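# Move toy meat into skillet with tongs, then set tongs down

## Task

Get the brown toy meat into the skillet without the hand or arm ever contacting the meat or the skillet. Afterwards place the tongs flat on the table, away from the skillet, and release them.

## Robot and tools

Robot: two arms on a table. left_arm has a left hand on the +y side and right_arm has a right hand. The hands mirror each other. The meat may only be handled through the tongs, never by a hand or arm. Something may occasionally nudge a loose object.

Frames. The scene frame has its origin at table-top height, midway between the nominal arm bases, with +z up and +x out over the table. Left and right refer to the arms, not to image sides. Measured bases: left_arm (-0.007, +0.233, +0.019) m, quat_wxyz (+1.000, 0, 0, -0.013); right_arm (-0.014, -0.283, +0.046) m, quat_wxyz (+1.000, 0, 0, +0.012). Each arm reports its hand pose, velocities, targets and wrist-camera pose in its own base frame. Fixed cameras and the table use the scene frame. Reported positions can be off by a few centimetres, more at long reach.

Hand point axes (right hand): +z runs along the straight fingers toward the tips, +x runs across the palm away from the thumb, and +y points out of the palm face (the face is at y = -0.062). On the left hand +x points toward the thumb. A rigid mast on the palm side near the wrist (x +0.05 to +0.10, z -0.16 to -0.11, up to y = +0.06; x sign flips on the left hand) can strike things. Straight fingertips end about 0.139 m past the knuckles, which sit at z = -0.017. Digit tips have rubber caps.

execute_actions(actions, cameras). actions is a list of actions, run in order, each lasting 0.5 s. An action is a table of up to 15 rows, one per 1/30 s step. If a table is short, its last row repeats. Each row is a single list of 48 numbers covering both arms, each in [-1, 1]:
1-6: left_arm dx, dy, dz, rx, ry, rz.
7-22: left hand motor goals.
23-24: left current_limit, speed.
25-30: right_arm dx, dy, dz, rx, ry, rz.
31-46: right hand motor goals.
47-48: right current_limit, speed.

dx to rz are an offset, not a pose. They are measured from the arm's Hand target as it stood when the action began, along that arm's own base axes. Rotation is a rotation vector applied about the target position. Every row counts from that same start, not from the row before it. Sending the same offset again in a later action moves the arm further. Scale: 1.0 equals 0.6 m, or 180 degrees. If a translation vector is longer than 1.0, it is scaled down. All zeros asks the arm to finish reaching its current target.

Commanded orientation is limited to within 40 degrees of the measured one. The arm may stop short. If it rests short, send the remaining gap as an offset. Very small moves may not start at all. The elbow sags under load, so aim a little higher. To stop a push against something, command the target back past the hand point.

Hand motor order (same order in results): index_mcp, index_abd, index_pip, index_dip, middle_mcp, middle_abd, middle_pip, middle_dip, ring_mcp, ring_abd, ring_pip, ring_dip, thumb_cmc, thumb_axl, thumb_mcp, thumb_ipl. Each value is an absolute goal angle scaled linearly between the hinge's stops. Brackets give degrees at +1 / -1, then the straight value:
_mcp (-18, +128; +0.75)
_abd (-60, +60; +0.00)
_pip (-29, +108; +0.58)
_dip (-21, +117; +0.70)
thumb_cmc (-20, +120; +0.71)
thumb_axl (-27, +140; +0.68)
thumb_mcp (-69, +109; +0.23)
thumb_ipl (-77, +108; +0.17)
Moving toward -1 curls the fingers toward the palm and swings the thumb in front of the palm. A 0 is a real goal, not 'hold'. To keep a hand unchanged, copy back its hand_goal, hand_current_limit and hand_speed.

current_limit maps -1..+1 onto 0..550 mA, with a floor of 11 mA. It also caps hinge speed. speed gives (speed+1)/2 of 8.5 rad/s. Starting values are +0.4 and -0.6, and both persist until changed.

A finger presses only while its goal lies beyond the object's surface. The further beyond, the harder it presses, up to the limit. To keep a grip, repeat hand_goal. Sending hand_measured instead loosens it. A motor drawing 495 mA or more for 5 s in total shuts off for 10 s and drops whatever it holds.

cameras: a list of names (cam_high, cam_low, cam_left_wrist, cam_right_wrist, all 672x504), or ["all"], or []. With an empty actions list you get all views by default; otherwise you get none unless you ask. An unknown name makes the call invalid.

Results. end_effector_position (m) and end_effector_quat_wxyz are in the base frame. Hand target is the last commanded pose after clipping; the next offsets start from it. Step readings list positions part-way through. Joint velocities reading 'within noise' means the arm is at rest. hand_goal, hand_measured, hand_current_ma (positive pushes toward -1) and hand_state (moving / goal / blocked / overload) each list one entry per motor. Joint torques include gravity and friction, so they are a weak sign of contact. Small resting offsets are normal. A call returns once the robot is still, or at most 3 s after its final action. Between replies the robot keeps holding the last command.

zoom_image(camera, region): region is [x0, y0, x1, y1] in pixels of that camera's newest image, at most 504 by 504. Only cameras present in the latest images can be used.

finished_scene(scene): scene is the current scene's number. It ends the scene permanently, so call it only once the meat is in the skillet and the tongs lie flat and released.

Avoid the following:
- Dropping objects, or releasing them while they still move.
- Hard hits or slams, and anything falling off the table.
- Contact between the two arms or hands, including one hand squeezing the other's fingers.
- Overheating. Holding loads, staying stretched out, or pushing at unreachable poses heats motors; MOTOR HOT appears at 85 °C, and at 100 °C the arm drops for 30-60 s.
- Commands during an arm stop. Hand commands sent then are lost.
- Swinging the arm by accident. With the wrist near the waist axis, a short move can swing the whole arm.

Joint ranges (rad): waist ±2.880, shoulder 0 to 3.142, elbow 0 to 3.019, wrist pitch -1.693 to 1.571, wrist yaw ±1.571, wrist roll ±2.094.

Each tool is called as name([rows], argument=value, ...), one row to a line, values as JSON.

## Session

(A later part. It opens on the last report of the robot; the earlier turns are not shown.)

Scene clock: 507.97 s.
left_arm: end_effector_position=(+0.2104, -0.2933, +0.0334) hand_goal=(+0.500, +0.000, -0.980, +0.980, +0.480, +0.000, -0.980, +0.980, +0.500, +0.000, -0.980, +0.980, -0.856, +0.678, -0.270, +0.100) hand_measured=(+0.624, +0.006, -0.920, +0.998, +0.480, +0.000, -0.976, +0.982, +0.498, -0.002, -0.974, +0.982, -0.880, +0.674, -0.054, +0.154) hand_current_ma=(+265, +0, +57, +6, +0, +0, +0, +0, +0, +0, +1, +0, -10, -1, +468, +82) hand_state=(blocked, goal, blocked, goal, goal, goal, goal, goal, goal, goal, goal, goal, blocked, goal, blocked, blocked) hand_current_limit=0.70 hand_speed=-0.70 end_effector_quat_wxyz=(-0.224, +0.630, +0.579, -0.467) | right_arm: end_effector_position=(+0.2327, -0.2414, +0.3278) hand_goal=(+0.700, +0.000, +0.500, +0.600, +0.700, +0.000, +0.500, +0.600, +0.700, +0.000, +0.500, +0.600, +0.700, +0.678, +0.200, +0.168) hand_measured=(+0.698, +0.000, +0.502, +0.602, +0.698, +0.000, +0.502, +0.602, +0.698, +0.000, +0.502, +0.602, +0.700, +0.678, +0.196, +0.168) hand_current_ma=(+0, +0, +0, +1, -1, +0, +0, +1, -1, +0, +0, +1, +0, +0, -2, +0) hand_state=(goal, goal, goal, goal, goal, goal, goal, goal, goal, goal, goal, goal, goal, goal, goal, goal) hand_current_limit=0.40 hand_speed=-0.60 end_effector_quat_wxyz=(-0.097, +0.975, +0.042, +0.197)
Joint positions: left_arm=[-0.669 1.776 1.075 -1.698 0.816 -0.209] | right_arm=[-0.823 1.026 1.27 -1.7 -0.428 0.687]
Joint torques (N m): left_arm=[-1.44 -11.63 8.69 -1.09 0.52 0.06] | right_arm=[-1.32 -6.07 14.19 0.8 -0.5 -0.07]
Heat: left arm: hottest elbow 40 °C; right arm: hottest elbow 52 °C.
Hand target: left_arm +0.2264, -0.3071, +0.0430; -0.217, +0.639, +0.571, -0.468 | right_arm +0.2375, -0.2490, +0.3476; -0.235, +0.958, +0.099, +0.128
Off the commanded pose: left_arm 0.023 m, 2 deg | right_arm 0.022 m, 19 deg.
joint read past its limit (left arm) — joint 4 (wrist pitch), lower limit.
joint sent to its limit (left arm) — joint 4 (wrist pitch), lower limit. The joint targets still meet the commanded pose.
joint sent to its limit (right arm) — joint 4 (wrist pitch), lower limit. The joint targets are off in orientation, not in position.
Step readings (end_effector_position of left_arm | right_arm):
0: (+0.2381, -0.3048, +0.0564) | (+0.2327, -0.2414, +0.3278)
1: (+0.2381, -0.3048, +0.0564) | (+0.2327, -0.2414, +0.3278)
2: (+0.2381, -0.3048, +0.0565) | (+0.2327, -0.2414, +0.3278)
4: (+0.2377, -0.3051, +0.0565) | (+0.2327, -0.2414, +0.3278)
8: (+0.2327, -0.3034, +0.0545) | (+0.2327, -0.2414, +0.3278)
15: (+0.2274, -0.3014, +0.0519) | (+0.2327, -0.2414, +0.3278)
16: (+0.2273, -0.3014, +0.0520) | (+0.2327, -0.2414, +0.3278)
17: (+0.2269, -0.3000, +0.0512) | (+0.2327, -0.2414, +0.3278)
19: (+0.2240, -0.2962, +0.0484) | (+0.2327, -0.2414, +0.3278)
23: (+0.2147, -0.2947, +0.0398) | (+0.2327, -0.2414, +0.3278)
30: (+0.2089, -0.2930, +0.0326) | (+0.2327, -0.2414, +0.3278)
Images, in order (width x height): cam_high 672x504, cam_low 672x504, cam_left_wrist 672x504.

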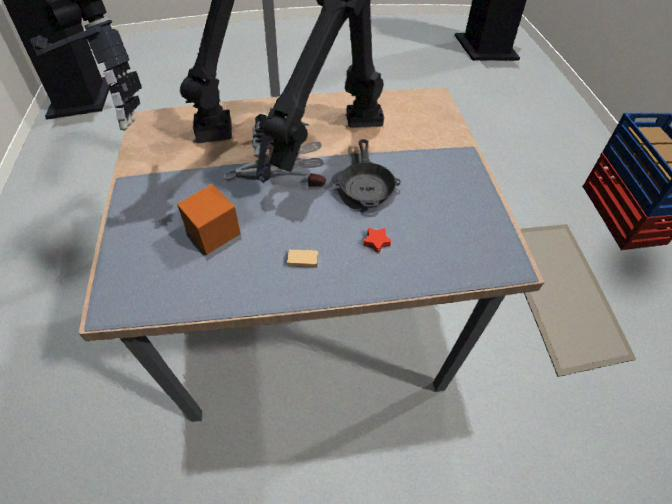

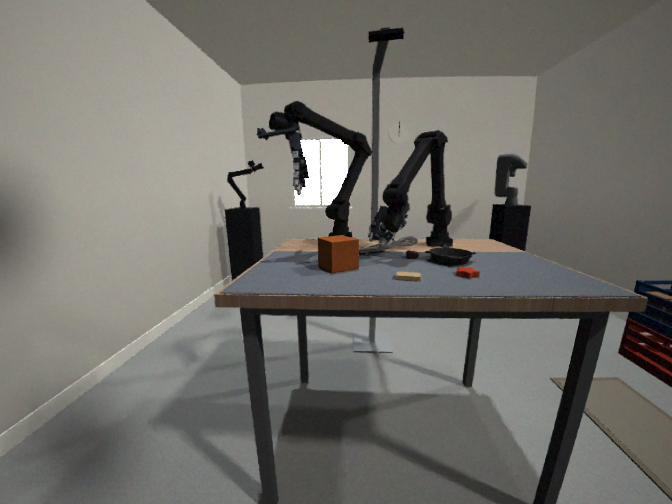

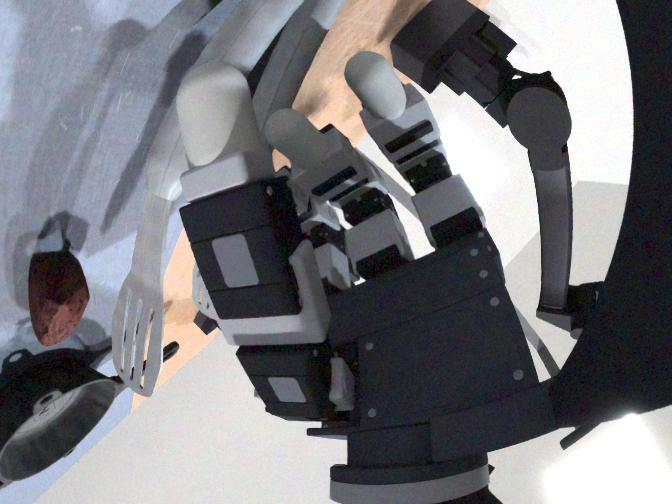

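execute_actions([
  [[-0.05,-0.01,0,0,0,0,0.5,0,-0.98,0.98,0.48,0,-0.98,0.98,0.5,0,-0.98,0.98,-0.857,0.677,-0.27,0.1,0.7,-0.7,0,0,0,0,0,0,0.7,0,0.5,0.6,0.7,0,0.5,0.6,0.7,0,0.5,0.6,0.7,0.678,0.2,0.168,0.4,-0.6]],
  [[0,0,-0.03,0.058,0.0056,0,0.5,0,-0.98,0.98,0.48,0,-0.98,0.98,0.5,0,-0.98,0.98,-0.857,0.677,-0.27,0.1,0.7,-0.7,0,0,0,0,0,0,0.7,0,0.5,0.6,0.7,0,0.5,0.6,0.7,0,0.5,0.6,0.7,0.678,0.2,0.168,0.4,-0.6]],
], cameras=["cam_low","cam_high","cam_left_wrist"])

zoom_image(camera="cam_low", region=[350, 220, 430, 280])

zoom_image(camera="cam_high", region=[210, 130, 420, 220])

Scene clock: 515.47 s.
left_arm: end_effector_position=(+0.1845, -0.2990, +0.0199) hand_goal=(+0.500, +0.000, -0.980, +0.980, +0.480, +0.000, -0.980, +0.980, +0.500, +0.000, -0.980, +0.980, -0.856, +0.678, -0.270, +0.100) hand_measured=(+0.500, +0.004, -0.970, +0.984, +0.470, +0.000, -0.982, +0.976, +0.498, -0.002, -0.974, +0.982, -0.854, +0.678, -0.262, +0.104) hand_current_ma=(+0, +0, +2, +0, -2, +0, +0, +0, +0, +0, +1, +0, +0, +0, +2, +1) hand_state=(goal, goal, goal, goal, goal, goal, goal, goal, goal, goal, goal, goal, goal, goal, goal, goal) hand_current_limit=0.70 hand_speed=-0.70 end_effector_quat_wxyz=(-0.292, +0.602, +0.610, -0.424) | right_arm: end_effector_position=(+0.2327, -0.2414, +0.3278) hand_goal=(+0.700, +0.000, +0.500, +0.600, +0.700, +0.000, +0.500, +0.600, +0.700, +0.000, +0.500, +0.600, +0.700, +0.678, +0.200, +0.168) hand_measured=(+0.698, +0.000, +0.502, +0.602, +0.698, +0.000, +0.502, +0.602, +0.698, +0.000, +0.502, +0.602, +0.700, +0.678, +0.196, +0.168) hand_current_ma=(+0, +0, +0, +1, -1, +0, +0, +1, -1, +0, +0, +1, +0, +0, -2, +0) hand_state=(goal, goal, goal, goal, goal, goal, goal, goal, goal, goal, goal, goal, goal, goal, goal, goal) hand_current_limit=0.40 hand_speed=-0.60 end_effector_quat_wxyz=(-0.097, +0.975, +0.042, +0.197)
Joint positions: left_arm=[-0.766 1.816 1.092 -1.676 0.804 -0.408] | right_arm=[-0.823 1.026 1.27 -1.7 -0.428 0.687]
Joint torques (N m): left_arm=[-1.79 -11.58 8.08 -0.95 0.42 -0.02] | right_arm=[-1.14 -5.66 14.19 0.73 -0.52 -0.08]
Heat: left arm: hottest elbow 40 °C; right arm: hottest elbow 53 °C.
Hand target: left_arm +0.1964, -0.3132, +0.0249; -0.279, +0.612, +0.609, -0.420 | right_arm +0.2375, -0.2490, +0.3476; -0.235, +0.958, +0.099, +0.128
Off the commanded pose: left_arm 0.019 m, 2 deg | right_arm 0.022 m, 19 deg.
joint sent to its limit (right arm) — joint 4 (wrist pitch), lower limit. The joint targets are off in orientation, not in position.
Step readings (end_effector_position of left_arm | right_arm):
0: (+0.2104, -0.2932, +0.0334) | (+0.2327, -0.2414, +0.3278)
1: (+0.2104, -0.2933, +0.0334) | (+0.2327, -0.2414, +0.3278)
2: (+0.2096, -0.2944, +0.0337) | (+0.2327, -0.2414, +0.3278)
4: (+0.2078, -0.2978, +0.0341) | (+0.2327, -0.2414, +0.3278)
8: (+0.1998, -0.3061, +0.0341) | (+0.2327, -0.2414, +0.3278)
15: (+0.1947, -0.3099, +0.0338) | (+0.2327, -0.2414, +0.3278)
16: (+0.1948, -0.3096, +0.0337) | (+0.2327, -0.2414, +0.3278)
17: (+0.1943, -0.3080, +0.0330) | (+0.2327, -0.2414, +0.3278)
19: (+0.1930, -0.3035, +0.0308) | (+0.2327, -0.2414, +0.3278)
23: (+0.1872, -0.3008, +0.0241) | (+0.2327, -0.2414, +0.3278)
30: (+0.1834, -0.2992, +0.0191) | (+0.2327, -0.2414, +0.3278)
Images, in order (width x height): cam_high 672x504, cam_low 672x504, cam_left_wrist 672x504.

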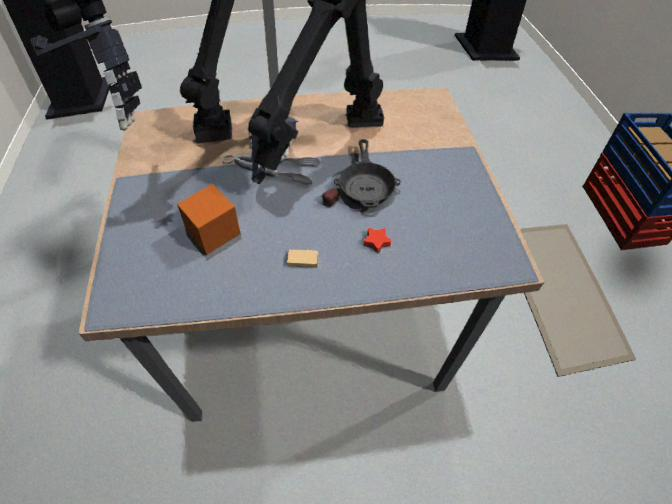

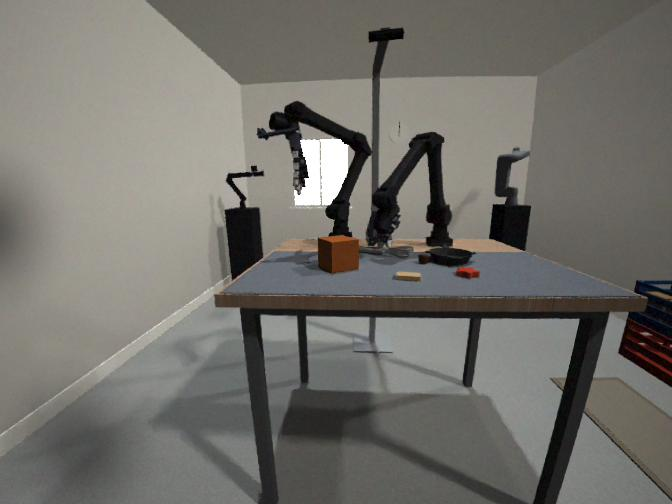

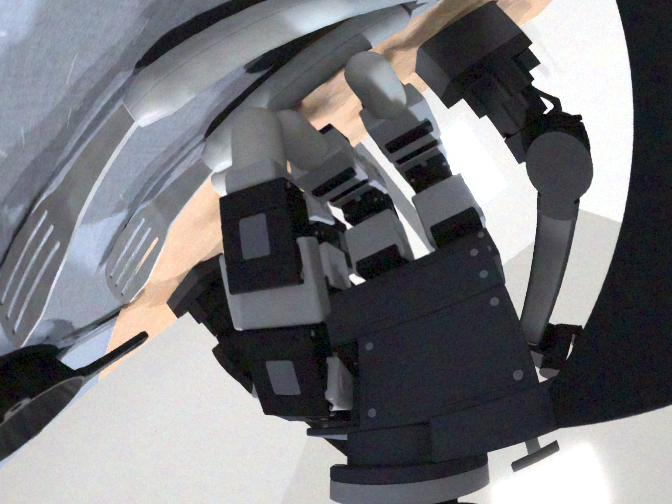

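Scaled by 6.300.

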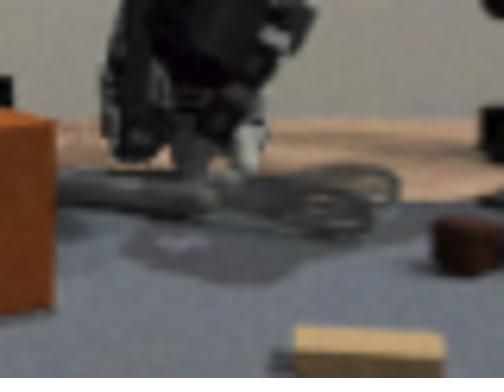

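Scaled by 2.400.

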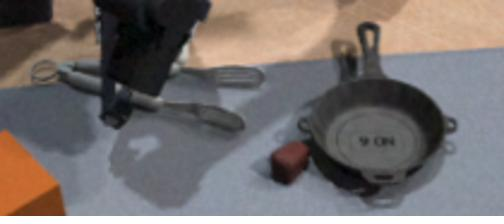

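zoom_image(camera="cam_left_wrist", region=[130, 0, 480, 300])

zoom_image(camera="cam_high", region=[220, 140, 340, 210])

Scaled by 1.440 from the camera's 672x504 image, which has a finer 960x720 frame.

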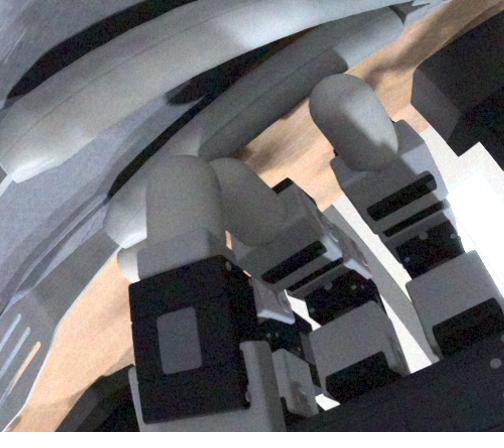

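Scaled by 4.200.

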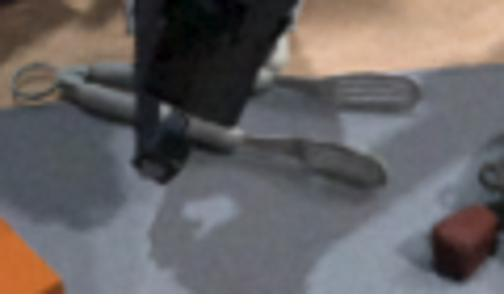

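execute_actions([
  [[0,0,0.09,0,0,0,0.5,0,-0.98,0.98,0.48,0,-0.98,0.98,0.5,0,-0.98,0.98,-0.857,0.677,-0.2,0.1,0.7,-0.7,0,0,0,0,0,0,0.7,0,0.5,0.6,0.7,0,0.5,0.6,0.7,0,0.5,0.6,0.7,0.678,0.2,0.168,0.4,-0.6]],
  [[0,-0.12,0.05,0,0,0,0.97,0,-0.98,0.98,0.97,0,-0.98,0.98,0.97,0,-0.98,0.98,-0.857,0.677,0.13,0.1,0.4,-0.6,0,0,0,0,0,0,0.7,0,0.5,0.6,0.7,0,0.5,0.6,0.7,0,0.5,0.6,0.7,0.678,0.2,0.168,0.4,-0.6]],
], cameras=["cam_low","cam_high","cam_left_wrist"])

zoom_image(camera="cam_high", region=[220, 130, 400, 220])

Scene clock: 532.27 s.
left_arm: end_effector_position=(+0.1830, -0.3747, +0.0971) hand_goal=(+0.970, +0.000, -0.980, +0.980, +0.970, +0.000, -0.980, +0.980, +0.970, +0.000, -0.980, +0.980, -0.856, +0.678, +0.130, +0.100) hand_measured=(+0.954, +0.002, -0.974, +0.982, +0.956, +0.000, -0.980, +0.978, +0.954, -0.002, -0.974, +0.982, -0.852, +0.678, +0.124, +0.102) hand_current_ma=(-5, +0, +1, +0, -3, +0, +0, +0, -4, +0, +1, +0, +0, +0, -1, +0) hand_state=(goal, goal, goal, goal, goal, goal, goal, goal, goal, goal, goal, goal, goal, goal, goal, goal) hand_current_limit=0.40 hand_speed=-0.60 end_effector_quat_wxyz=(-0.252, +0.611, +0.629, -0.410) | right_arm: end_effector_position=(+0.2327, -0.2414, +0.3278) hand_goal=(+0.700, +0.000, +0.500, +0.600, +0.700, +0.000, +0.500, +0.600, +0.700, +0.000, +0.500, +0.600, +0.700, +0.678, +0.200, +0.168) hand_measured=(+0.698, +0.000, +0.502, +0.602, +0.698, +0.000, +0.502, +0.602, +0.698, +0.000, +0.502, +0.602, +0.700, +0.678, +0.196, +0.168) hand_current_ma=(+0, +0, +0, +1, -1, +0, +0, +1, -1, +0, +0, +1, +0, +0, -2, +0) hand_state=(goal, goal, goal, goal, goal, goal, goal, goal, goal, goal, goal, goal, goal, goal, goal, goal) hand_current_limit=0.40 hand_speed=-0.60 end_effector_quat_wxyz=(-0.097, +0.975, +0.042, +0.197)
Joint positions: left_arm=[-0.9 1.727 1.273 -1.689 0.879 -0.654] | right_arm=[-0.823 1.026 1.27 -1.7 -0.428 0.687]
Joint torques (N m): left_arm=[-0.32 -12.22 10.14 -1.07 0.61 0] | right_arm=[-1.49 -6.65 14.16 0.62 -0.52 -0.05]
Heat: left arm: hottest elbow 40 °C; right arm: hottest elbow 53 °C.
Hand target: left_arm +0.1964, -0.3851, +0.1090; -0.279, +0.612, +0.609, -0.420 | right_arm +0.2375, -0.2490, +0.3476; -0.235, +0.958, +0.099, +0.128
Off the commanded pose: left_arm 0.021 m, 4 deg | right_arm 0.022 m, 19 deg.
joint sent to its limit (left arm) — joint 4 (wrist pitch), lower limit. The joint targets are off in orientation, not in position.
joint sent to its limit (right arm) — joint 4 (wrist pitch), lower limit. The joint targets are off in orientation, not in position.
Step readings (end_effector_position of left_arm | right_arm):
0: (+0.1845, -0.2990, +0.0199) | (+0.2327, -0.2414, +0.3278)
1: (+0.1845, -0.2989, +0.0199) | (+0.2327, -0.2414, +0.3278)
2: (+0.1845, -0.2986, +0.0205) | (+0.2327, -0.2414, +0.3278)
4: (+0.1848, -0.2985, +0.0251) | (+0.2327, -0.2414, +0.3278)
8: (+0.1874, -0.3007, +0.0468) | (+0.2327, -0.2414, +0.3278)
15: (+0.1888, -0.3024, +0.0662) | (+0.2327, -0.2414, +0.3278)
16: (+0.1885, -0.3024, +0.0664) | (+0.2327, -0.2414, +0.3278)
17: (+0.1878, -0.3046, +0.0679) | (+0.2327, -0.2414, +0.3278)
19: (+0.1872, -0.3193, +0.0754) | (+0.2327, -0.2414, +0.3278)
23: (+0.1869, -0.3610, +0.0966) | (+0.2327, -0.2414, +0.3278)
30: (+0.1836, -0.3768, +0.1042) | (+0.2327, -0.2414, +0.3278)
Images, in order (width x height): cam_high 672x504, cam_low 672x504, cam_left_wrist 672x504.

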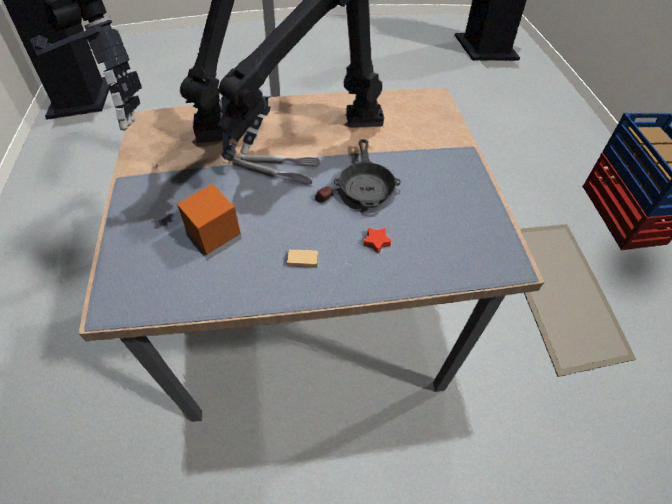

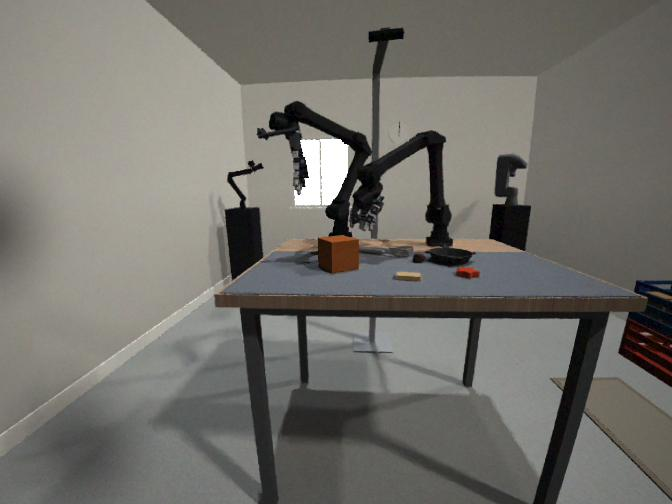

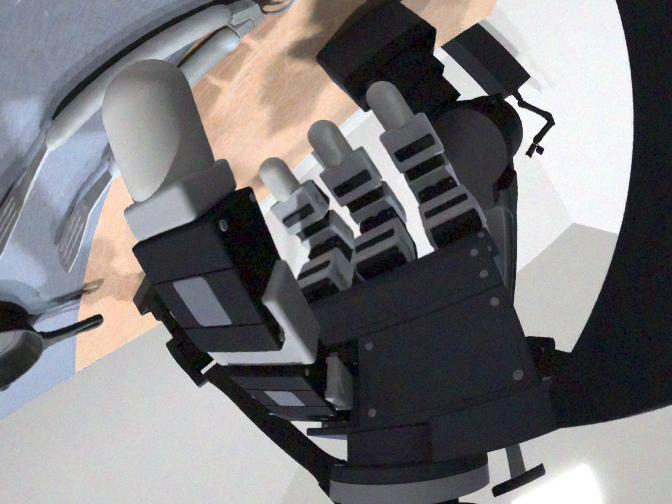

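Scaled by 2.800.

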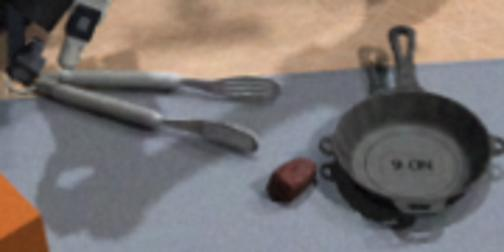

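execute_actions([
  [[0.0127,0.067,-0.07,0.011,0.001,-0.0417,0.97,0,-0.98,0.98,0.97,0,-0.98,0.98,0.97,0,-0.98,0.98,-0.857,0.677,0.13,0.1,0.4,-0.6,0,0,0,0,0,0,0.7,0,0.5,0.6,0.7,0,0.5,0.6,0.7,0,0.5,0.6,0.7,0.678,0.2,0.168,0.4,-0.6]],
  [[0,0,-0.04,0,0,0,0.97,0,-0.98,0.98,0.97,0,-0.98,0.98,0.97,0,-0.98,0.98,-0.857,0.677,0.13,0.1,0.4,-0.6,0,0,0,0,0,0,0.7,0,0.5,0.6,0.7,0,0.5,0.6,0.7,0,0.5,0.6,0.7,0.678,0.2,0.168,0.4,-0.6]],
], cameras=["cam_low","cam_high","cam_left_wrist"])

zoom_image(camera="cam_high", region=[220, 130, 400, 220])

zoom_image(camera="cam_left_wrist", region=[0, 0, 480, 360])

Scene clock: 576.77 s.
left_arm: end_effector_position=(+0.2020, -0.3466, +0.0410) hand_goal=(+0.970, +0.000, -0.980, +0.980, +0.970, +0.000, -0.980, +0.980, +0.970, +0.000, -0.980, +0.980, -0.856, +0.678, +0.130, +0.100) hand_measured=(+0.956, +0.002, -0.974, +0.982, +0.958, +0.000, -0.980, +0.978, +0.956, -0.002, -0.974, +0.982, -0.852, +0.678, +0.124, +0.102) hand_current_ma=(-4, +0, +1, +0, -3, +0, +0, +0, -4, +0, +1, +0, +0, +0, -1, +0) hand_state=(goal, goal, goal, goal, goal, goal, goal, goal, goal, goal, goal, goal, goal, goal, goal, goal) hand_current_limit=0.40 hand_speed=-0.60 end_effector_quat_wxyz=(-0.281, +0.650, +0.597, -0.378) | right_arm: end_effector_position=(+0.2327, -0.2414, +0.3278) hand_goal=(+0.700, +0.000, +0.500, +0.600, +0.700, +0.000, +0.500, +0.600, +0.700, +0.000, +0.500, +0.600, +0.700, +0.678, +0.200, +0.168) hand_measured=(+0.698, +0.000, +0.502, +0.602, +0.698, +0.000, +0.502, +0.602, +0.698, +0.000, +0.502, +0.602, +0.700, +0.678, +0.196, +0.168) hand_current_ma=(+0, +0, +0, +1, -1, +0, +0, +1, -1, +0, +0, +1, +0, +0, -2, +0) hand_state=(goal, goal, goal, goal, goal, goal, goal, goal, goal, goal, goal, goal, goal, goal, goal, goal) hand_current_limit=0.40 hand_speed=-0.60 end_effector_quat_wxyz=(-0.097, +0.975, +0.042, +0.197)
Joint positions: left_arm=[-0.856 1.83 1.241 -1.689 0.748 -0.483] | right_arm=[-0.823 1.026 1.27 -1.7 -0.428 0.687]
Joint torques (N m): left_arm=[-0.38 -12.98 5.75 -1.36 0.48 0.2] | right_arm=[-1.96 -5.89 14.13 0.68 -0.5 -0.03]
Heat: left arm: hottest elbow 40 °C; right arm: hottest elbow 53 °C.
Hand target: left_arm +0.2040, -0.3448, +0.0428; -0.317, +0.645, +0.575, -0.391 | right_arm +0.2375, -0.2490, +0.3476; -0.235, +0.958, +0.099, +0.128
Off the commanded pose: left_arm 0.003 m, 5 deg | right_arm 0.022 m, 19 deg.
joint sent to its limit (left arm) — joint 4 (wrist pitch), lower limit. The joint targets are off in orientation, not in position.
joint sent to its limit (right arm) — joint 4 (wrist pitch), lower limit. The joint targets are off in orientation, not in position.
Step readings (end_effector_position of left_arm | right_arm):
0: (+0.1830, -0.3746, +0.0971) | (+0.2327, -0.2414, +0.3278)
1: (+0.1833, -0.3742, +0.0969) | (+0.2327, -0.2414, +0.3278)
2: (+0.1864, -0.3713, +0.0953) | (+0.2327, -0.2414, +0.3278)
4: (+0.1921, -0.3657, +0.0912) | (+0.2327, -0.2414, +0.3278)
8: (+0.2002, -0.3528, +0.0792) | (+0.2327, -0.2414, +0.3278)
15: (+0.2040, -0.3462, +0.0677) | (+0.2327, -0.2414, +0.3278)
16: (+0.2040, -0.3464, +0.0677) | (+0.2327, -0.2414, +0.3278)
17: (+0.2041, -0.3468, +0.0671) | (+0.2327, -0.2414, +0.3278)
19: (+0.2040, -0.3475, +0.0642) | (+0.2327, -0.2414, +0.3278)
23: (+0.2028, -0.3468, +0.0504) | (+0.2327, -0.2414, +0.3278)
30: (+0.2019, -0.3462, +0.0411) | (+0.2327, -0.2414, +0.3278)
Images, in order (width x height): cam_high 672x504, cam_low 672x504, cam_left_wrist 672x504.

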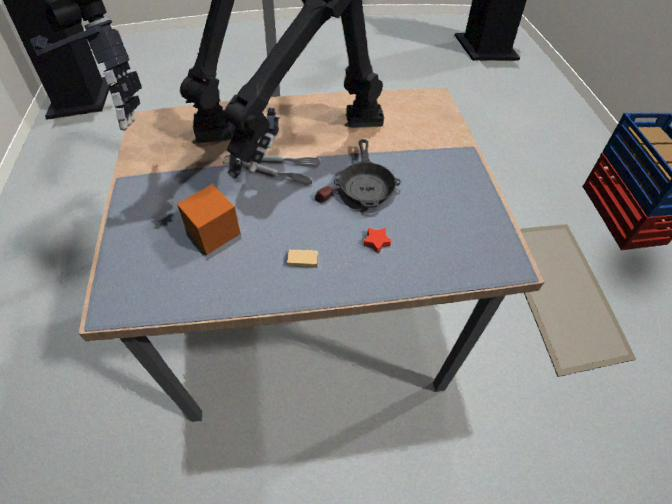

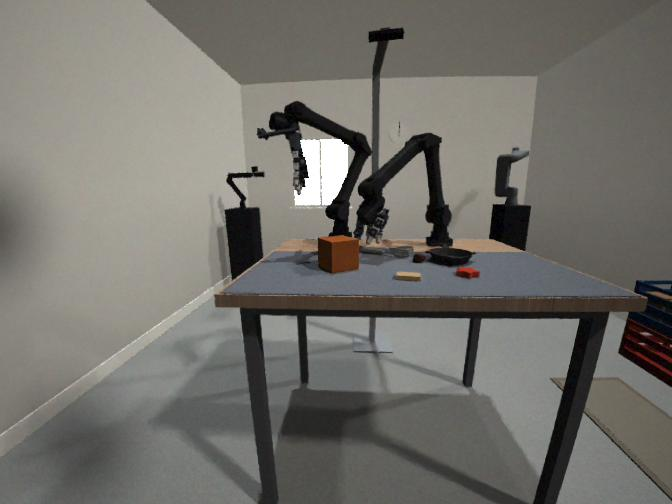

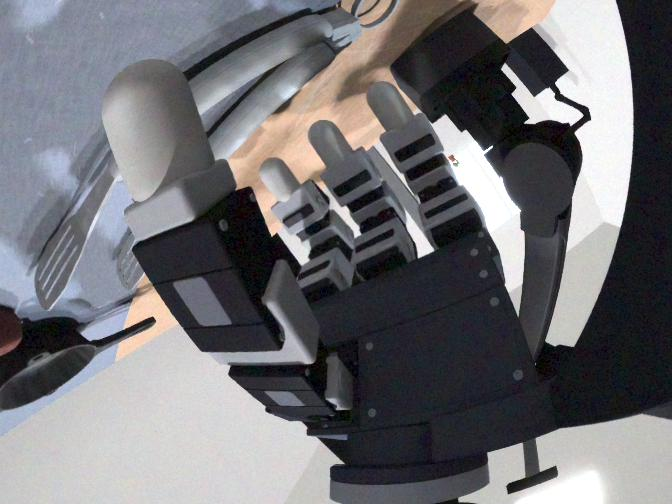

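Scaled by 2.800.

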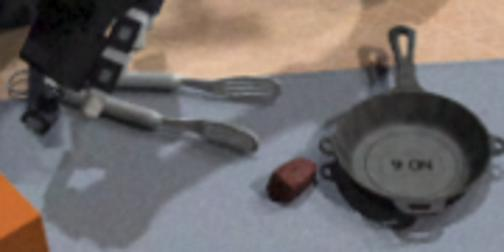

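Scaled by 1.050 from the camera's 672x504 image, which has a finer 960x720 frame.

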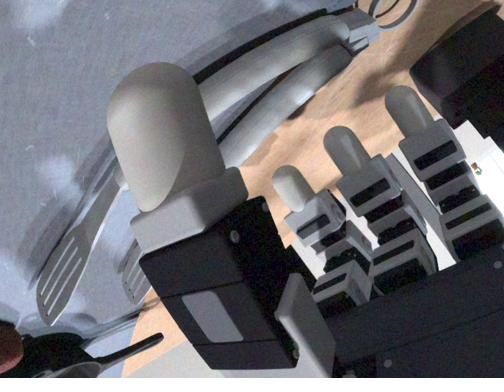

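execute_actions([
  [[-0.0217,0.018,-0.01,0,0,0,0.97,0,-0.98,0.98,0.97,0,-0.98,0.98,0.97,0,-0.98,0.98,-0.857,0.677,0.13,0.1,0.4,-0.6,0,0,0,0,0,0,0.7,0,0.5,0.6,0.7,0,0.5,0.6,0.7,0,0.5,0.6,0.7,0.678,0.2,0.168,0.4,-0.6]],
  [[0,0,-0.022,0,0,0,0.97,0,-0.98,0.98,0.97,0,-0.98,0.98,0.97,0,-0.98,0.98,-0.857,0.677,0.13,0.1,0.4,-0.6,0,0,0,0,0,0,0.7,0,0.5,0.6,0.7,0,0.5,0.6,0.7,0,0.5,0.6,0.7,0.678,0.2,0.168,0.4,-0.6]],
], cameras=["cam_low","cam_high","cam_left_wrist"])

zoom_image(camera="cam_high", region=[220, 130, 400, 220])

zoom_image(camera="cam_left_wrist", region=[0, 0, 480, 360])

zoom_image(camera="cam_low", region=[340, 200, 440, 275])

Scene clock: 598.77 s.
left_arm: end_effector_position=(+0.1901, -0.3364, +0.0248) hand_goal=(+0.970, +0.000, -0.980, +0.980, +0.970, +0.000, -0.980, +0.980, +0.970, +0.000, -0.980, +0.980, -0.856, +0.678, +0.130, +0.100) hand_measured=(+0.956, +0.002, -0.974, +0.982, +0.958, +0.000, -0.980, +0.978, +0.956, -0.002, -0.974, +0.982, -0.852, +0.678, +0.124, +0.102) hand_current_ma=(-4, +0, +1, +0, -3, +0, +0, +0, -4, +0, +1, +0, +0, +0, -1, +0) hand_state=(goal, goal, goal, goal, goal, goal, goal, goal, goal, goal, goal, goal, goal, goal, goal, goal) hand_current_limit=0.40 hand_speed=-0.60 end_effector_quat_wxyz=(-0.299, +0.649, +0.585, -0.384) | right_arm: end_effector_position=(+0.2327, -0.2414, +0.3278) hand_goal=(+0.700, +0.000, +0.500, +0.600, +0.700, +0.000, +0.500, +0.600, +0.700, +0.000, +0.500, +0.600, +0.700, +0.678, +0.200, +0.168) hand_measured=(+0.698, +0.000, +0.502, +0.602, +0.698, +0.000, +0.502, +0.602, +0.698, +0.000, +0.502, +0.602, +0.700, +0.678, +0.196, +0.168) hand_current_ma=(+0, +0, +0, +1, -1, +0, +0, +1, -1, +0, +0, +1, +0, +0, -2, +0) hand_state=(goal, goal, goal, goal, goal, goal, goal, goal, goal, goal, goal, goal, goal, goal, goal, goal) hand_current_limit=0.40 hand_speed=-0.60 end_effector_quat_wxyz=(-0.097, +0.975, +0.042, +0.197)
Joint positions: left_arm=[-0.856 1.854 1.203 -1.689 0.748 -0.436] | right_arm=[-0.823 1.026 1.27 -1.7 -0.428 0.687]
Joint torques (N m): left_arm=[-0.44 -12.22 5.34 -1.47 0.44 0.19] | right_arm=[-1.55 -6.36 14.15 0.73 -0.52 -0.09]
Heat: left arm: hottest elbow 38 °C; right arm: hottest elbow 53 °C.
Hand target: left_arm +0.1910, -0.3340, +0.0237; -0.317, +0.645, +0.575, -0.391 | right_arm +0.2375, -0.2490, +0.3476; -0.235, +0.958, +0.099, +0.128
Off the commanded pose: left_arm 0.003 m, 3 deg | right_arm 0.022 m, 19 deg.
joint sent to its limit (left arm) — joint 4 (wrist pitch), lower limit. The joint targets still meet the commanded pose.
joint sent to its limit (right arm) — joint 4 (wrist pitch), lower limit. The joint targets are off in orientation, not in position.
Step readings (end_effector_position of left_arm | right_arm):
0: (+0.2020, -0.3466, +0.0410) | (+0.2327, -0.2414, +0.3278)
1: (+0.2020, -0.3467, +0.0410) | (+0.2327, -0.2414, +0.3278)
2: (+0.2017, -0.3464, +0.0408) | (+0.2327, -0.2414, +0.3278)
4: (+0.1992, -0.3439, +0.0389) | (+0.2327, -0.2414, +0.3278)
8: (+0.1927, -0.3369, +0.0343) | (+0.2327, -0.2414, +0.3278)
15: (+0.1914, -0.3359, +0.0334) | (+0.2327, -0.2414, +0.3278)
16: (+0.1914, -0.3360, +0.0334) | (+0.2327, -0.2414, +0.3278)
17: (+0.1914, -0.3362, +0.0333) | (+0.2327, -0.2414, +0.3278)
19: (+0.1914, -0.3366, +0.0329) | (+0.2327, -0.2414, +0.3278)
23: (+0.1909, -0.3366, +0.0292) | (+0.2327, -0.2414, +0.3278)
30: (+0.1901, -0.3363, +0.0248) | (+0.2327, -0.2414, +0.3278)
Images, in order (width x height): cam_high 672x504, cam_low 672x504, cam_left_wrist 672x504.

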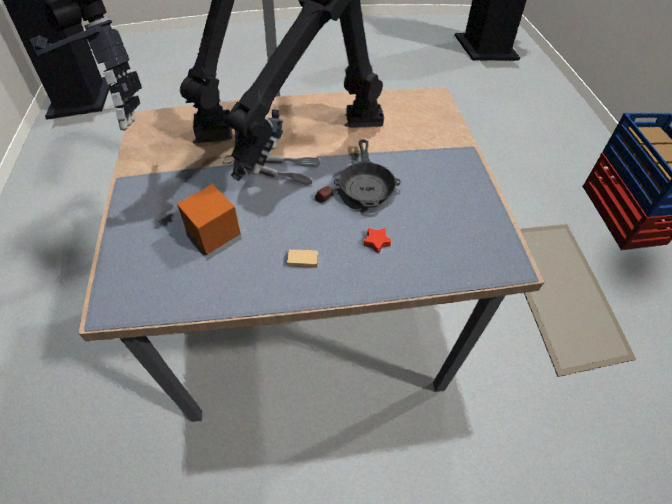

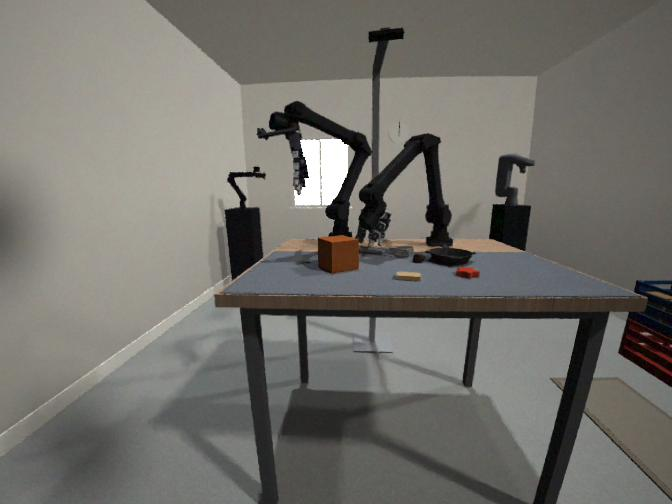

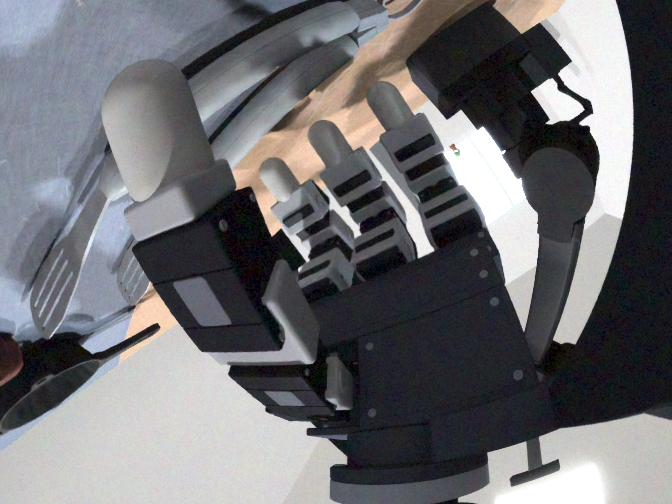

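Scaled by 2.800.

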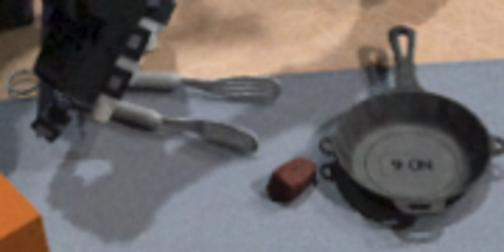

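Scaled by 1.050 from the camera's 672x504 image, which has a finer 960x720 frame.

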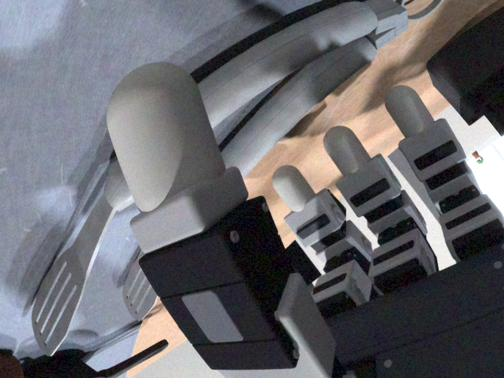

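Scaled by 5.040.

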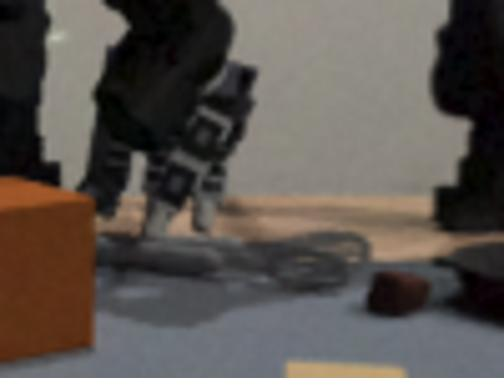

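execute_actions([
  [[0,0,-0.02,0,0,0,0.97,0,-0.98,0.98,0.97,0,-0.98,0.98,0.97,0,-0.98,0.98,-0.857,0.677,0.13,0.1,0.4,-0.6,0,0,0,0,0,0,0.7,0,0.5,0.6,0.7,0,0.5,0.6,0.7,0,0.5,0.6,0.7,0.678,0.2,0.168,0.4,-0.6]],
], cameras=["cam_low","cam_high","cam_left_wrist"])

zoom_image(camera="cam_high", region=[220, 130, 340, 200])

zoom_image(camera="cam_left_wrist", region=[0, 0, 480, 360])

zoom_image(camera="cam_low", region=[340, 200, 440, 275])

Scene clock: 605.93 s.
left_arm: end_effector_position=(+0.1877, -0.3348, +0.0111) hand_goal=(+0.970, +0.000, -0.980, +0.980, +0.970, +0.000, -0.980, +0.980, +0.970, +0.000, -0.980, +0.980, -0.856, +0.678, +0.130, +0.100) hand_measured=(+0.956, +0.002, -0.974, +0.982, +0.958, +0.000, -0.980, +0.978, +0.956, -0.002, -0.974, +0.982, -0.852, +0.678, +0.124, +0.102) hand_current_ma=(-4, +0, +1, +0, -3, +0, +0, +0, -4, +0, +1, +0, +0, +0, -1, +0) hand_state=(goal, goal, goal, goal, goal, goal, goal, goal, goal, goal, goal, goal, goal, goal, goal, goal) hand_current_limit=0.40 hand_speed=-0.60 end_effector_quat_wxyz=(-0.311, +0.647, +0.579, -0.386) | right_arm: end_effector_position=(+0.2327, -0.2414, +0.3278) hand_goal=(+0.700, +0.000, +0.500, +0.600, +0.700, +0.000, +0.500, +0.600, +0.700, +0.000, +0.500, +0.600, +0.700, +0.678, +0.200, +0.168) hand_measured=(+0.698, +0.000, +0.502, +0.602, +0.698, +0.000, +0.502, +0.602, +0.698, +0.000, +0.502, +0.602, +0.700, +0.678, +0.196, +0.168) hand_current_ma=(+0, +0, +0, +1, -1, +0, +0, +1, -1, +0, +0, +1, +0, +0, -2, +0) hand_state=(goal, goal, goal, goal, goal, goal, goal, goal, goal, goal, goal, goal, goal, goal, goal, goal) hand_current_limit=0.40 hand_speed=-0.60 end_effector_quat_wxyz=(-0.097, +0.975, +0.042, +0.197)
Joint positions: left_arm=[-0.856 1.892 1.203 -1.689 0.746 -0.414] | right_arm=[-0.823 1.026 1.27 -1.7 -0.428 0.687]
Joint torques (N m): left_arm=[-0.26 -12.57 5.49 -1.54 0.42 0.19] | right_arm=[-1.67 -5.42 13.96 0.66 -0.52 -0.09]
Heat: left arm: hottest elbow 38 °C; right arm: hottest elbow 53 °C.
Hand target: left_arm +0.1910, -0.3340, +0.0117; -0.317, +0.645, +0.575, -0.391 | right_arm +0.2375, -0.2490, +0.3476; -0.235, +0.958, +0.099, +0.128
Off the commanded pose: left_arm 0.004 m, 1 deg | right_arm 0.022 m, 19 deg.
joint sent to its limit (left arm) — joint 4 (wrist pitch), lower limit. The joint targets still meet the commanded pose.
joint sent to its limit (right arm) — joint 4 (wrist pitch), lower limit. The joint targets are off in orientation, not in position.
Step readings (end_effector_position of left_arm | right_arm):
0: (+0.1901, -0.3364, +0.0248) | (+0.2327, -0.2414, +0.3278)
1: (+0.1901, -0.3365, +0.0247) | (+0.2327, -0.2414, +0.3278)
2: (+0.1901, -0.3366, +0.0245) | (+0.2327, -0.2414, +0.3278)
4: (+0.1898, -0.3365, +0.0225) | (+0.2327, -0.2414, +0.3278)
8: (+0.1885, -0.3354, +0.0155) | (+0.2327, -0.2414, +0.3278)
15: (+0.1877, -0.3347, +0.0111) | (+0.2327, -0.2414, +0.3278)
Images, in order (width x height): cam_high 672x504, cam_low 672x504, cam_left_wrist 672x504.

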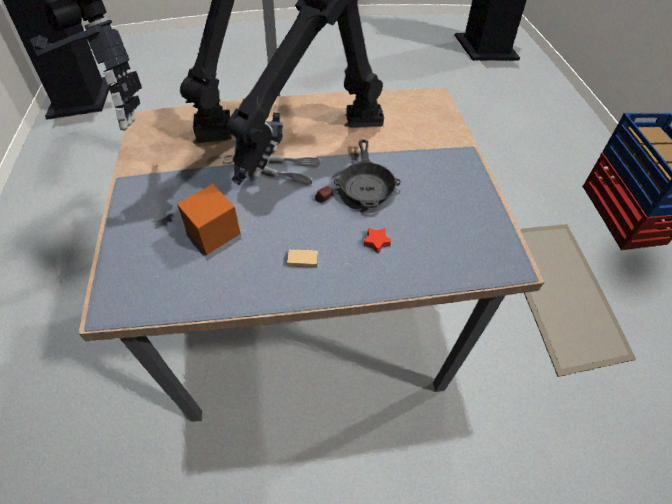

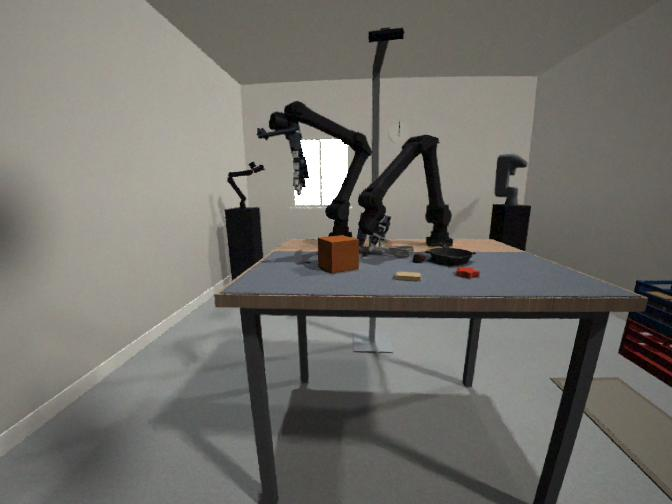

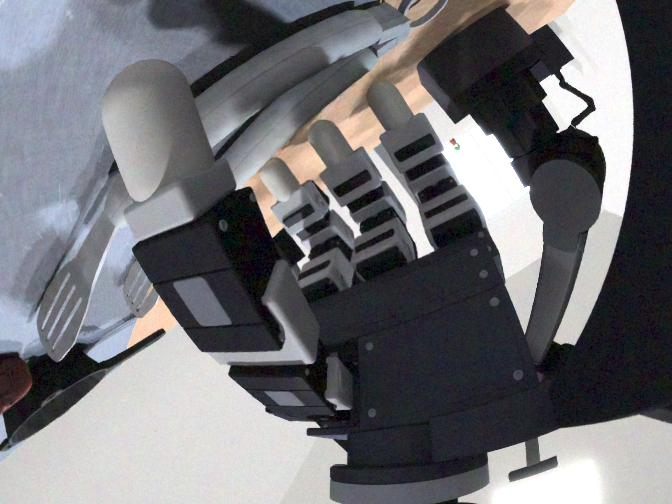

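Scaled by 4.200.

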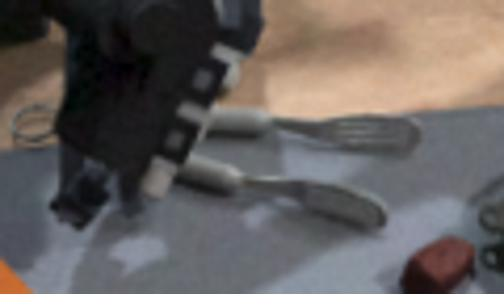

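Scaled by 1.050 from the camera's 672x504 image, which has a finer 960x720 frame.

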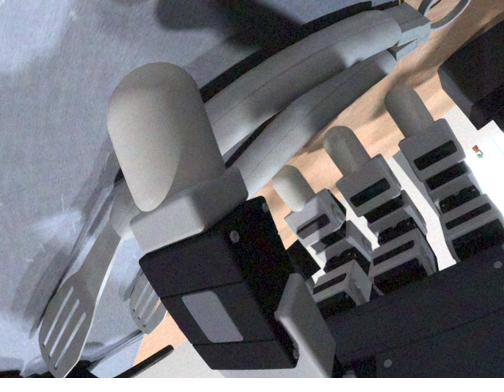

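Scaled by 5.040.

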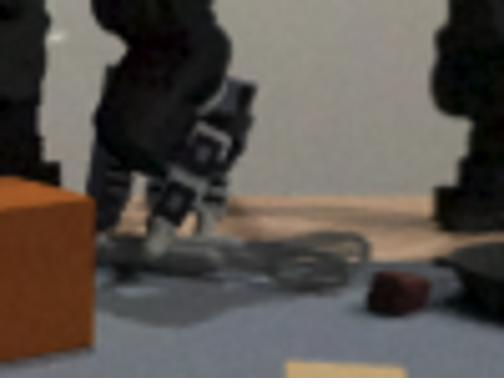

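execute_actions([
  [[0,0,0,0,0,0,0.8,0,-0.98,0.98,0.8,0,-0.98,0.98,0.8,0,-0.98,0.98,-0.857,0.677,0.0,0.1,0.5,-0.75,0,0,0,0,0,0,0.7,0,0.5,0.6,0.7,0,0.5,0.6,0.7,0,0.5,0.6,0.7,0.678,0.2,0.168,0.4,-0.6]],
  [[0,0,0,0,0,0,0.76,0,-0.98,0.98,0.76,0,-0.98,0.98,0.8,0,-0.98,0.98,-0.857,0.677,-0.04,0.1,0.5,-0.8,0,0,0,0,0,0,0.7,0,0.5,0.6,0.7,0,0.5,0.6,0.7,0,0.5,0.6,0.7,0.678,0.2,0.168,0.4,-0.6]],
], cameras=["cam_high","cam_left_wrist"])

zoom_image(camera="cam_high", region=[220, 130, 340, 200])

zoom_image(camera="cam_left_wrist", region=[0, 0, 480, 360])

Scene clock: 611.40 s.
left_arm: end_effector_position=(+0.1877, -0.3348, +0.0111) hand_goal=(+0.760, +0.000, -0.980, +0.980, +0.760, +0.000, -0.980, +0.980, +0.800, +0.000, -0.980, +0.980, -0.856, +0.678, -0.040, +0.100) hand_measured=(+0.756, +0.002, -0.974, +0.982, +0.758, +0.000, -0.980, +0.978, +0.796, -0.002, -0.974, +0.982, -0.852, +0.678, -0.038, +0.102) hand_current_ma=(+0, +0, +1, +0, +0, +0, +0, +0, +0, +0, +0, +0, +0, +0, +0, +0) hand_state=(goal, goal, goal, goal, goal, goal, goal, goal, goal, goal, goal, goal, goal, goal, goal, goal) hand_current_limit=0.50 hand_speed=-0.80 end_effector_quat_wxyz=(-0.311, +0.647, +0.579, -0.386) | right_arm: end_effector_position=(+0.2327, -0.2414, +0.3278) hand_goal=(+0.700, +0.000, +0.500, +0.600, +0.700, +0.000, +0.500, +0.600, +0.700, +0.000, +0.500, +0.600, +0.700, +0.678, +0.200, +0.168) hand_measured=(+0.698, +0.000, +0.502, +0.602, +0.698, +0.000, +0.502, +0.602, +0.698, +0.000, +0.502, +0.602, +0.700, +0.678, +0.196, +0.168) hand_current_ma=(+0, +0, +0, +1, -1, +0, +0, +1, -1, +0, +0, +1, +0, +0, -2, +0) hand_state=(goal, goal, goal, goal, goal, goal, goal, goal, goal, goal, goal, goal, goal, goal, goal, goal) hand_current_limit=0.40 hand_speed=-0.60 end_effector_quat_wxyz=(-0.097, +0.975, +0.042, +0.197)
Joint positions: left_arm=[-0.856 1.892 1.203 -1.689 0.746 -0.414] | right_arm=[-0.823 1.026 1.27 -1.7 -0.428 0.687]
Joint torques (N m): left_arm=[-0.21 -12.75 5.5 -1.52 0.43 0.19] | right_arm=[-1.49 -5.89 14.15 0.62 -0.45 -0.06]
Heat: left arm: hottest elbow 38 °C; right arm: hottest elbow 53 °C.
Hand target: left_arm +0.1910, -0.3340, +0.0117; -0.317, +0.645, +0.575, -0.391 | right_arm +0.2375, -0.2490, +0.3476; -0.235, +0.958, +0.099, +0.128
Off the commanded pose: left_arm 0.003 m, 1 deg | right_arm 0.022 m, 19 deg.
joint sent to its limit (left arm) — joint 4 (wrist pitch), lower limit. The joint targets still meet the commanded pose.
joint sent to its limit (right arm) — joint 4 (wrist pitch), lower limit. The joint targets are off in orientation, not in position.
Step readings (end_effector_position of left_arm | right_arm):
0: (+0.1877, -0.3348, +0.0111) | (+0.2327, -0.2414, +0.3278)
1: (+0.1877, -0.3348, +0.0111) | (+0.2327, -0.2414, +0.3278)
2: (+0.1877, -0.3348, +0.0111) | (+0.2327, -0.2414, +0.3278)
4: (+0.1877, -0.3348, +0.0111) | (+0.2327, -0.2414, +0.3278)
8: (+0.1877, -0.3348, +0.0111) | (+0.2327, -0.2414, +0.3278)
15: (+0.1877, -0.3348, +0.0111) | (+0.2327, -0.2414, +0.3278)
16: (+0.1877, -0.3348, +0.0111) | (+0.2327, -0.2414, +0.3278)
17: (+0.1877, -0.3348, +0.0111) | (+0.2327, -0.2414, +0.3278)
19: (+0.1877, -0.3348, +0.0111) | (+0.2327, -0.2414, +0.3278)
23: (+0.1877, -0.3348, +0.0111) | (+0.2327, -0.2414, +0.3278)
30: (+0.1877, -0.3348, +0.0111) | (+0.2327, -0.2414, +0.3278)
Images, in order (width x height): cam_high 672x504, cam_left_wrist 672x504.

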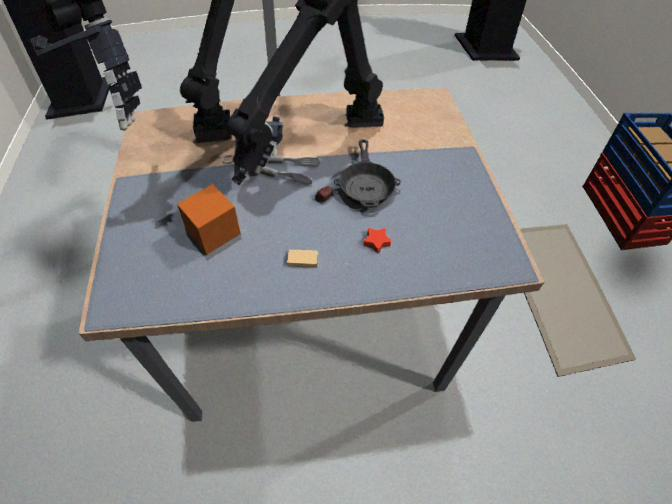

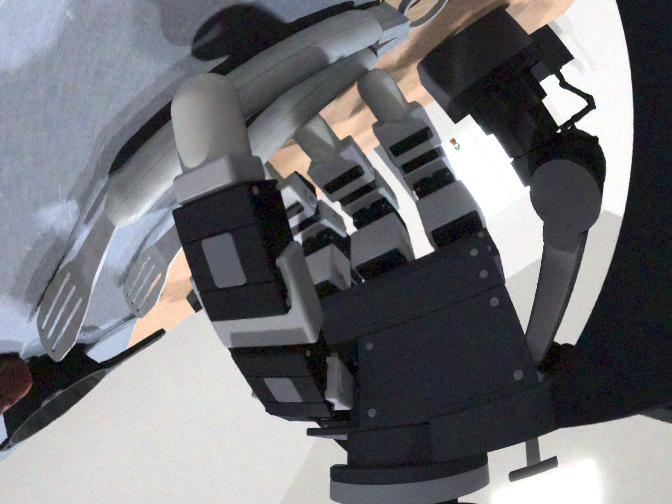

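Scaled by 4.200.

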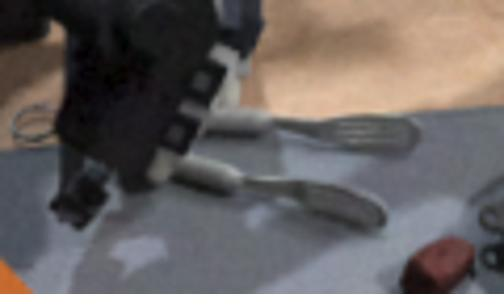

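Scaled by 1.050 from the camera's 672x504 image, which has a finer 960x720 frame.

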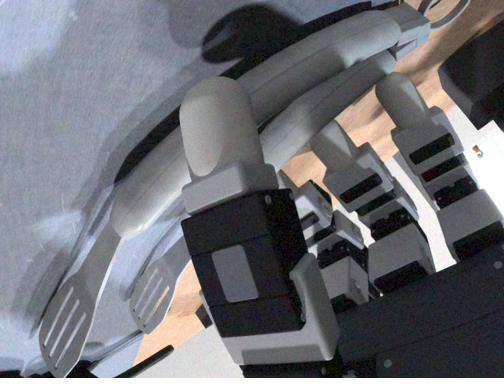

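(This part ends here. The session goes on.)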